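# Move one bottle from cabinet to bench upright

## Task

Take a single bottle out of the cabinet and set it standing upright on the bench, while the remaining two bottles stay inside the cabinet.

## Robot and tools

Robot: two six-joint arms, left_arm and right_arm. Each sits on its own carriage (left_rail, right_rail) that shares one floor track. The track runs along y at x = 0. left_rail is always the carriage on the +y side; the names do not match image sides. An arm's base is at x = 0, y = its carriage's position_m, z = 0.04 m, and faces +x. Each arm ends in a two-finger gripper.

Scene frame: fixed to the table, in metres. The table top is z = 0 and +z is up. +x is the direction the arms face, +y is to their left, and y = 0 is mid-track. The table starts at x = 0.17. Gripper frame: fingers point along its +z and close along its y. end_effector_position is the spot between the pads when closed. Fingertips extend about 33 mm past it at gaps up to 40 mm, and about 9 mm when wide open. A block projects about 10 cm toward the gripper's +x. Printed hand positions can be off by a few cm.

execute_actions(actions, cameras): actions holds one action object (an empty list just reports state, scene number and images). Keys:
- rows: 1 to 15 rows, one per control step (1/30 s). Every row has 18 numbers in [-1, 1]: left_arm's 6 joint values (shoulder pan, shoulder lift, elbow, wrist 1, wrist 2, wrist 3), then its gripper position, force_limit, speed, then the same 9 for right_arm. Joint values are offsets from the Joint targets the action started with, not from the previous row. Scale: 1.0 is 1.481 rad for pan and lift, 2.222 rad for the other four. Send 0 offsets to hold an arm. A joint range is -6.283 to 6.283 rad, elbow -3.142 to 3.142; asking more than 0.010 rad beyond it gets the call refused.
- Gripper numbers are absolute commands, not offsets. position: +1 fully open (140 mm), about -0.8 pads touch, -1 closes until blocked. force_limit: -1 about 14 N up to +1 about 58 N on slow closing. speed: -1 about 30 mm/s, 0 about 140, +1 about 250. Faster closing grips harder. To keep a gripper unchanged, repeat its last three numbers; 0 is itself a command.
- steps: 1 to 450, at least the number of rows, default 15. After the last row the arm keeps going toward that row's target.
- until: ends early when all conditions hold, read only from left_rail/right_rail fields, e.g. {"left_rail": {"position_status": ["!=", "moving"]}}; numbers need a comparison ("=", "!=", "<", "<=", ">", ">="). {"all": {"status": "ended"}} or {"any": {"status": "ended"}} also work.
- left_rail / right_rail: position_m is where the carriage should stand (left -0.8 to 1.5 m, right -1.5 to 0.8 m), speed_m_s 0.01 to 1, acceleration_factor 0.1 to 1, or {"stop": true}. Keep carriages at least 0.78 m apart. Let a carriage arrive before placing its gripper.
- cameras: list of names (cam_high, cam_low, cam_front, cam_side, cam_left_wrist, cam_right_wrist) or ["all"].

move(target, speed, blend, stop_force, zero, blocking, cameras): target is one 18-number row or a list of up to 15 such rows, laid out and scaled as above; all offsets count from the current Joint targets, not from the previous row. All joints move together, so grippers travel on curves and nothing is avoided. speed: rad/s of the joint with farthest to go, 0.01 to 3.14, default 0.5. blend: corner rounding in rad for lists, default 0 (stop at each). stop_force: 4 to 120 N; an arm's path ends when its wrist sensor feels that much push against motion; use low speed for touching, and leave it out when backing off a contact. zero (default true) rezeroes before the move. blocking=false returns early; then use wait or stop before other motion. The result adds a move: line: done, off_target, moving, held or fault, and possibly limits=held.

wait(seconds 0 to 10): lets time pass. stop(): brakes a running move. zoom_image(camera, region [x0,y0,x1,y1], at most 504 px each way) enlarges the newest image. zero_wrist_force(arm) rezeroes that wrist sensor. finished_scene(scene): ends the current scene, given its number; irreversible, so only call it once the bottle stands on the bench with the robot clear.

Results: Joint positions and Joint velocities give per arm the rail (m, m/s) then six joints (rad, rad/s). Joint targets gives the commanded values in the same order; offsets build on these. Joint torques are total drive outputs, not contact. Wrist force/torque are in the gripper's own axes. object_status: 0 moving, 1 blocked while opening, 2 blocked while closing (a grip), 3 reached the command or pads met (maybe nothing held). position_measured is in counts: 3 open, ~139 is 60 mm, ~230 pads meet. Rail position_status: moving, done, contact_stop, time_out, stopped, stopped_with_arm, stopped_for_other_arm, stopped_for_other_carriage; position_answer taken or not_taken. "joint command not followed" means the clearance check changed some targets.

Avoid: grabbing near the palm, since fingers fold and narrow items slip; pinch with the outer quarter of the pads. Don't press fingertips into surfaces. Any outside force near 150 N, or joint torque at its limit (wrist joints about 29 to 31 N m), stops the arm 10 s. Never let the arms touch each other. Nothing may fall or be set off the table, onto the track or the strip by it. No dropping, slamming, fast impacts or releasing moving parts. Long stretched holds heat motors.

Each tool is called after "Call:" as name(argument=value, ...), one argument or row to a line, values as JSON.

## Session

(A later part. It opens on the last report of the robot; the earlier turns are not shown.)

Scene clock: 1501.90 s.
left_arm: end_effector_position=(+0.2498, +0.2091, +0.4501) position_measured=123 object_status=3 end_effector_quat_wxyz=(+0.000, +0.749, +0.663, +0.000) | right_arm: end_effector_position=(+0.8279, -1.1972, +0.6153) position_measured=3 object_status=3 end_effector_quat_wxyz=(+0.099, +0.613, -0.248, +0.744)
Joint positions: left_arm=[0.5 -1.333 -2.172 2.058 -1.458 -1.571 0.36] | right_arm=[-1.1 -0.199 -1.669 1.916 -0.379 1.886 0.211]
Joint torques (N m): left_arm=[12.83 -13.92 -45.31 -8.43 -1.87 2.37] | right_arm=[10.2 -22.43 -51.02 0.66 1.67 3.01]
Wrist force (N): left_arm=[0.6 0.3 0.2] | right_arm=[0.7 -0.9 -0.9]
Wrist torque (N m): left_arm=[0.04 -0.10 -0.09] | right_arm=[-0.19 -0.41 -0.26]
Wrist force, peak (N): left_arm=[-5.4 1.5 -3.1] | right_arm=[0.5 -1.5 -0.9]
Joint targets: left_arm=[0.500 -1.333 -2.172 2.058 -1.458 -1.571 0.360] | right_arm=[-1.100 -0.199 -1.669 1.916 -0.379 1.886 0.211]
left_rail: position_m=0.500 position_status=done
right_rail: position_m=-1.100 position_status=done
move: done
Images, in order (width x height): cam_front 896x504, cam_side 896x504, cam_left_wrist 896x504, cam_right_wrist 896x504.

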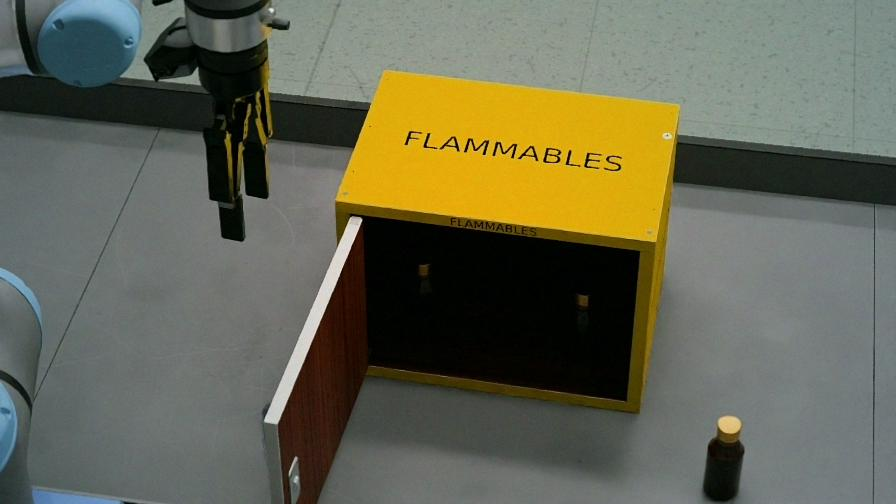

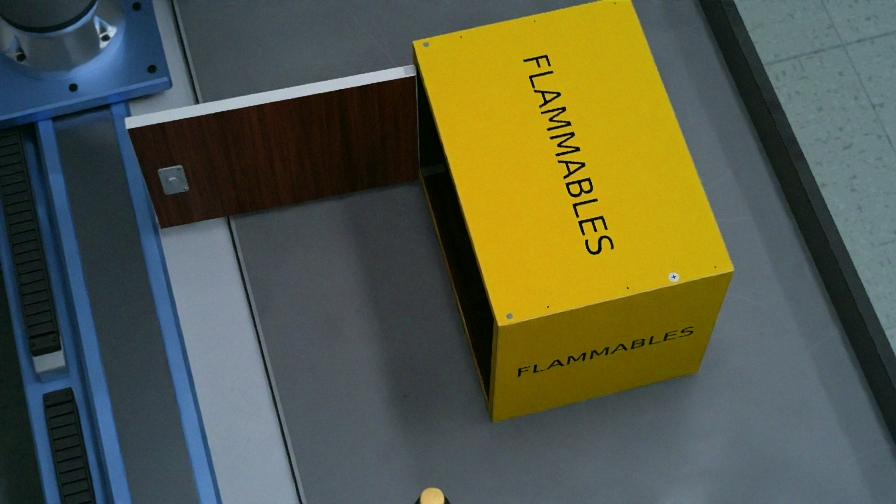

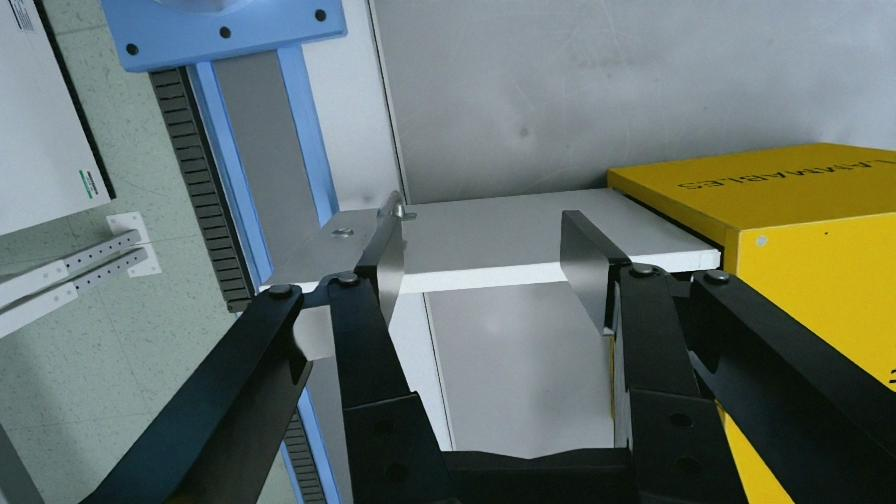

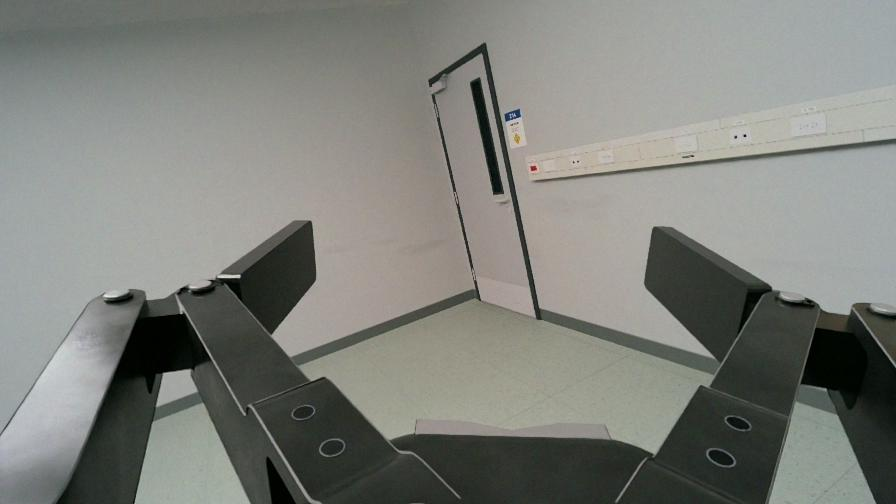

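Call:
move(
  target=[0,0,0,0,0,0,-0.9,0,0, 0,0,0,0,0,0,1,0,0],
  speed=0.4,
)

Call:
move(
  target=[0,0.0182,0.1498,-0.1619,0,0,-0.9,0,0, 0,0,0,0,0,0,1,0,0],
  speed=0.35,
)

Call:
move(
  target=[
    [-0.0282,0.0539,-0.0155,-0.0204,0,-0.0188,-0.9,0,0, 0,0,0,0,0,0,1,0,0],
    [-0.0506,0.1529,-0.0511,-0.0508,0,-0.2065,-0.9,0,0, 0,0,0,0,0,0,1,0,0],
    [-0.0320,0.2477,-0.0942,-0.0709,0,-0.3513,-0.9,0,0, 0,0,0,0,0,0,1,0,0],
    [0.0080,0.3330,-0.1416,-0.0804,0,-0.4816,-0.9,0,0, 0,0,0,0,0,0,1,0,0],
    [0.0608,0.4038,-0.1872,-0.0819,0,-0.6036,-0.9,0,0, 0,0,0,0,0,0,1,0,0],
    [0.1001,0.4417,-0.2142,-0.0802,0,-0.6818,-0.9,0,0, 0,0,0,0,0,0,1,0,0],
    [0.1144,0.4533,-0.2227,-0.0795,0,-0.7092,-0.9,0,0, 0,0,0,0,0,0,1,0,0],
  ],
  speed=[0.1,0.35,0.35,0.3,0.25,0.12,0.06],
  blend=[0.03,0.08,0.08,0.08,0.05,0.02,0],
  stop_force=20,
  cameras=["cam_front","cam_side","cam_left_wrist"],
)

Scene clock: 1578.97 s.
left_arm: end_effector_position=(+0.2498, +0.2091, +0.4502) position_measured=233 object_status=3 end_effector_quat_wxyz=(+0.000, +0.749, +0.663, +0.000) | right_arm: end_effector_position=(+0.8279, -1.1972, +0.6153) position_measured=3 object_status=3 end_effector_quat_wxyz=(+0.099, +0.613, -0.248, +0.744)
Joint positions: left_arm=[0.5 -1.333 -2.172 2.058 -1.458 -1.571 0.36] | right_arm=[-1.1 -0.199 -1.669 1.916 -0.379 1.886 0.211]
Joint torques (N m): left_arm=[8.33 -10.08 -45.58 -8.7 -1.5 2.38] | right_arm=[9.08 -22.1 -50.75 0.46 1.65 2.88]
Wrist force (N): left_arm=[0.7 0.5 0.3] | right_arm=[0.6 -0.7 -0.8]
Wrist torque (N m): left_arm=[0.08 -0.11 -0.09] | right_arm=[-0.13 -0.40 -0.26]
Wrist force, peak (N): left_arm=[1.0 1.0 0.3] | right_arm=[0.7 -1.5 -1.0]
Joint targets: left_arm=[0.500 -1.333 -2.172 2.058 -1.458 -1.571 0.360] | right_arm=[-1.100 -0.199 -1.669 1.916 -0.379 1.886 0.211]
left_rail: position_m=0.500 position_status=done
right_rail: position_m=-1.100 position_status=done
move: done

Scene clock: 1580.57 s.
left_arm: end_effector_position=(+0.2498, +0.2090, +0.2554) position_measured=233 object_status=3 end_effector_quat_wxyz=(+0.000, +0.749, +0.663, +0.000) | right_arm: end_effector_position=(+0.8279, -1.1972, +0.6153) position_measured=3 object_status=3 end_effector_quat_wxyz=(+0.099, +0.613, -0.248, +0.744)
Joint positions: left_arm=[0.5 -1.333 -2.145 2.391 -1.818 -1.571 0.36] | right_arm=[-1.1 -0.199 -1.669 1.916 -0.379 1.886 0.211]
Joint torques (N m): left_arm=[9.15 8.06 -41.16 -9.18 -1.47 2.09] | right_arm=[9.04 -22.9 -51.28 0.78 1.57 2.73]
Wrist force (N): left_arm=[0.5 0.9 -0.1] | right_arm=[0.8 -1.1 -1.1]
Wrist torque (N m): left_arm=[0.15 -0.10 -0.08] | right_arm=[-0.23 -0.45 -0.26]
Wrist force, peak (N): left_arm=[0.5 0.8 2.5] | right_arm=[0.7 -1.4 -0.9]
Joint targets: left_arm=[0.500 -1.333 -2.145 2.391 -1.818 -1.571 0.360] | right_arm=[-1.100 -0.199 -1.669 1.916 -0.379 1.886 0.211]
left_rail: position_m=0.500 position_status=done
right_rail: position_m=-1.100 position_status=done
move: done

Scene clock: 1588.43 s.
left_arm: end_effector_position=(+0.4222, -0.0735, +0.2553) position_measured=233 object_status=3 end_effector_quat_wxyz=(+0.000, +0.012, +1.000, +0.000) | right_arm: end_effector_position=(+0.8279, -1.1972, +0.6153) position_measured=3 object_status=3 end_effector_quat_wxyz=(+0.099, +0.613, -0.248, +0.744)
Joint positions: left_arm=[0.5 -1.183 -1.49 1.914 -1.996 -1.571 -1.159] | right_arm=[-1.1 -0.199 -1.669 1.916 -0.379 1.886 0.211]
Joint torques (N m): left_arm=[-10.39 -63.55 -41.07 -8.87 -0.57 0.49] | right_arm=[7.88 -23.05 -50.82 0.69 1.68 2.79]
Wrist force (N): left_arm=[1.2 -1.0 -0.2] | right_arm=[1.0 -1.1 -0.6]
Wrist torque (N m): left_arm=[-0.28 0.05 0.09] | right_arm=[-0.22 -0.48 -0.26]
Wrist force, peak (N): left_arm=[29.3 3.3 -5.7] | right_arm=[0.9 -1.2 -1.1]
Joint targets: left_arm=[0.500 -1.183 -1.490 1.914 -1.996 -1.571 -1.159] | right_arm=[-1.100 -0.199 -1.669 1.916 -0.379 1.886 0.211]
left_rail: position_m=0.500 position_status=done
right_rail: position_m=-1.100 position_status=done
move: contact (left_arm); path passed 5 of 7 targets; left_arm: the wrist 3 is farthest, 0.057 rad from its target
Images, in order (width x height): cam_front 896x504, cam_side 896x504, cam_left_wrist 896x504.

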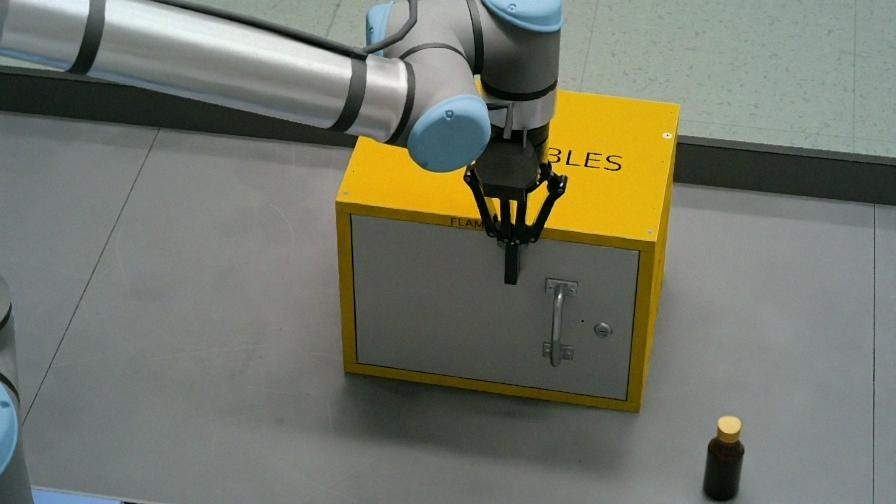

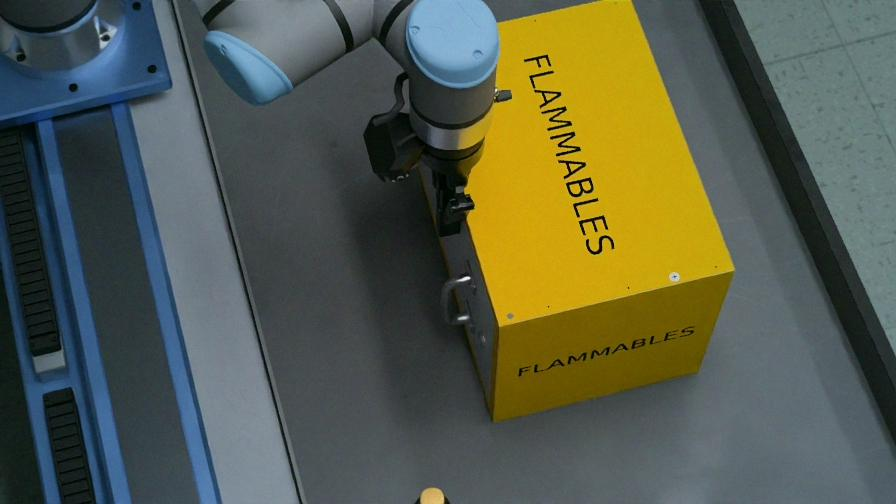

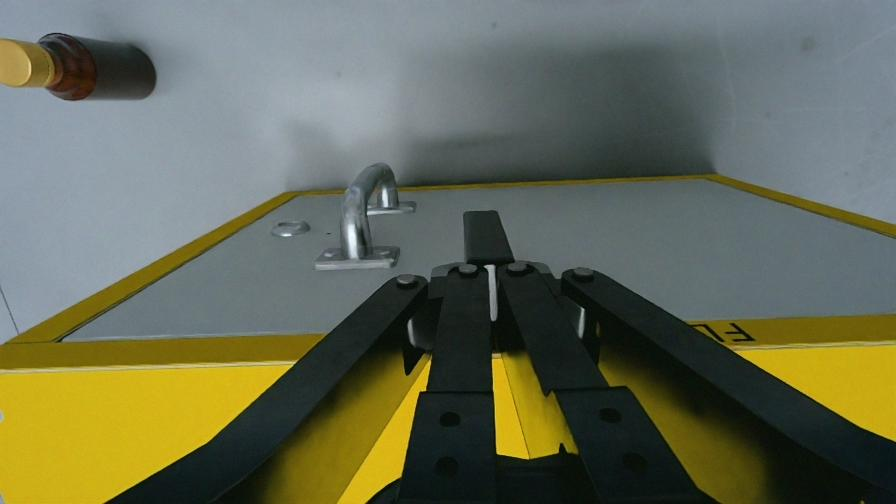

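Call:
move(
  target=[-0.0405,-0.0380,0.0276,-0.0018,0,0,-0.9,0,0, 0,0,0,0,0,0,1,0,0],
  speed=0.15,
  cameras=["cam_front"],
)

Scene clock: 1600.40 s.
left_arm: end_effector_position=(+0.3756, -0.0637, +0.2544) position_measured=233 object_status=3 end_effector_quat_wxyz=(+0.000, +0.042, +0.999, +0.000) | right_arm: end_effector_position=(+0.8279, -1.1972, +0.6153) position_measured=3 object_status=3 end_effector_quat_wxyz=(+0.099, +0.613, -0.248, +0.744)
Joint positions: left_arm=[0.5 -1.243 -1.546 1.975 -2 -1.571 -1.159] | right_arm=[-1.1 -0.199 -1.669 1.916 -0.379 1.886 0.211]
Joint torques (N m): left_arm=[-12.44 -58.07 -41.13 -9.42 -0.65 1.1] | right_arm=[9.11 -22.03 -51.32 0.43 1.74 2.79]
Wrist force (N): left_arm=[-0.9 -1.5 -0.9] | right_arm=[0.5 -1.0 -0.8]
Wrist torque (N m): left_arm=[-0.39 0.20 0.04] | right_arm=[-0.20 -0.37 -0.26]
Wrist force, peak (N): left_arm=[-1.8 -1.4 -1.4] | right_arm=[0.5 -1.2 -1.2]
Joint targets: left_arm=[0.500 -1.243 -1.546 1.976 -2.000 -1.571 -1.159] | right_arm=[-1.100 -0.199 -1.669 1.916 -0.379 1.886 0.211]
left_rail: position_m=0.500 position_status=done
right_rail: position_m=-1.100 position_status=done
move: done
Images, in order (width x height): cam_front 896x504.

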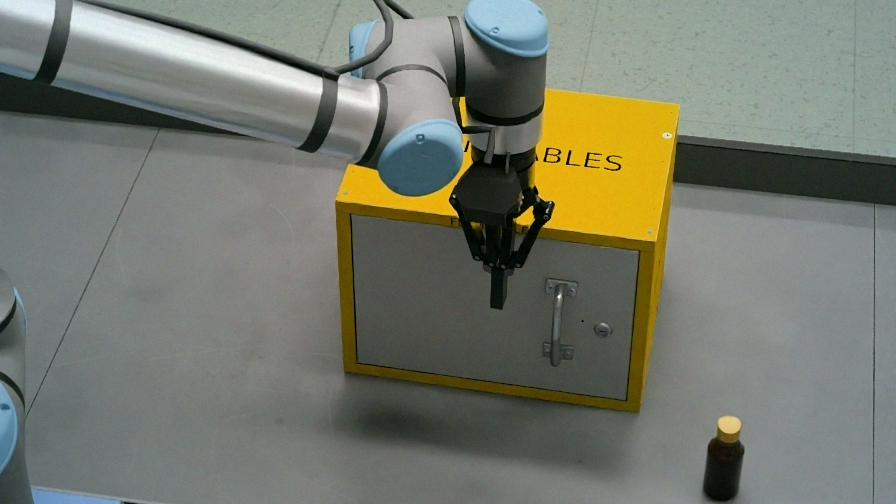

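Call:
finished_scene(
  scene=1,
)

The scene is finished: the task was done.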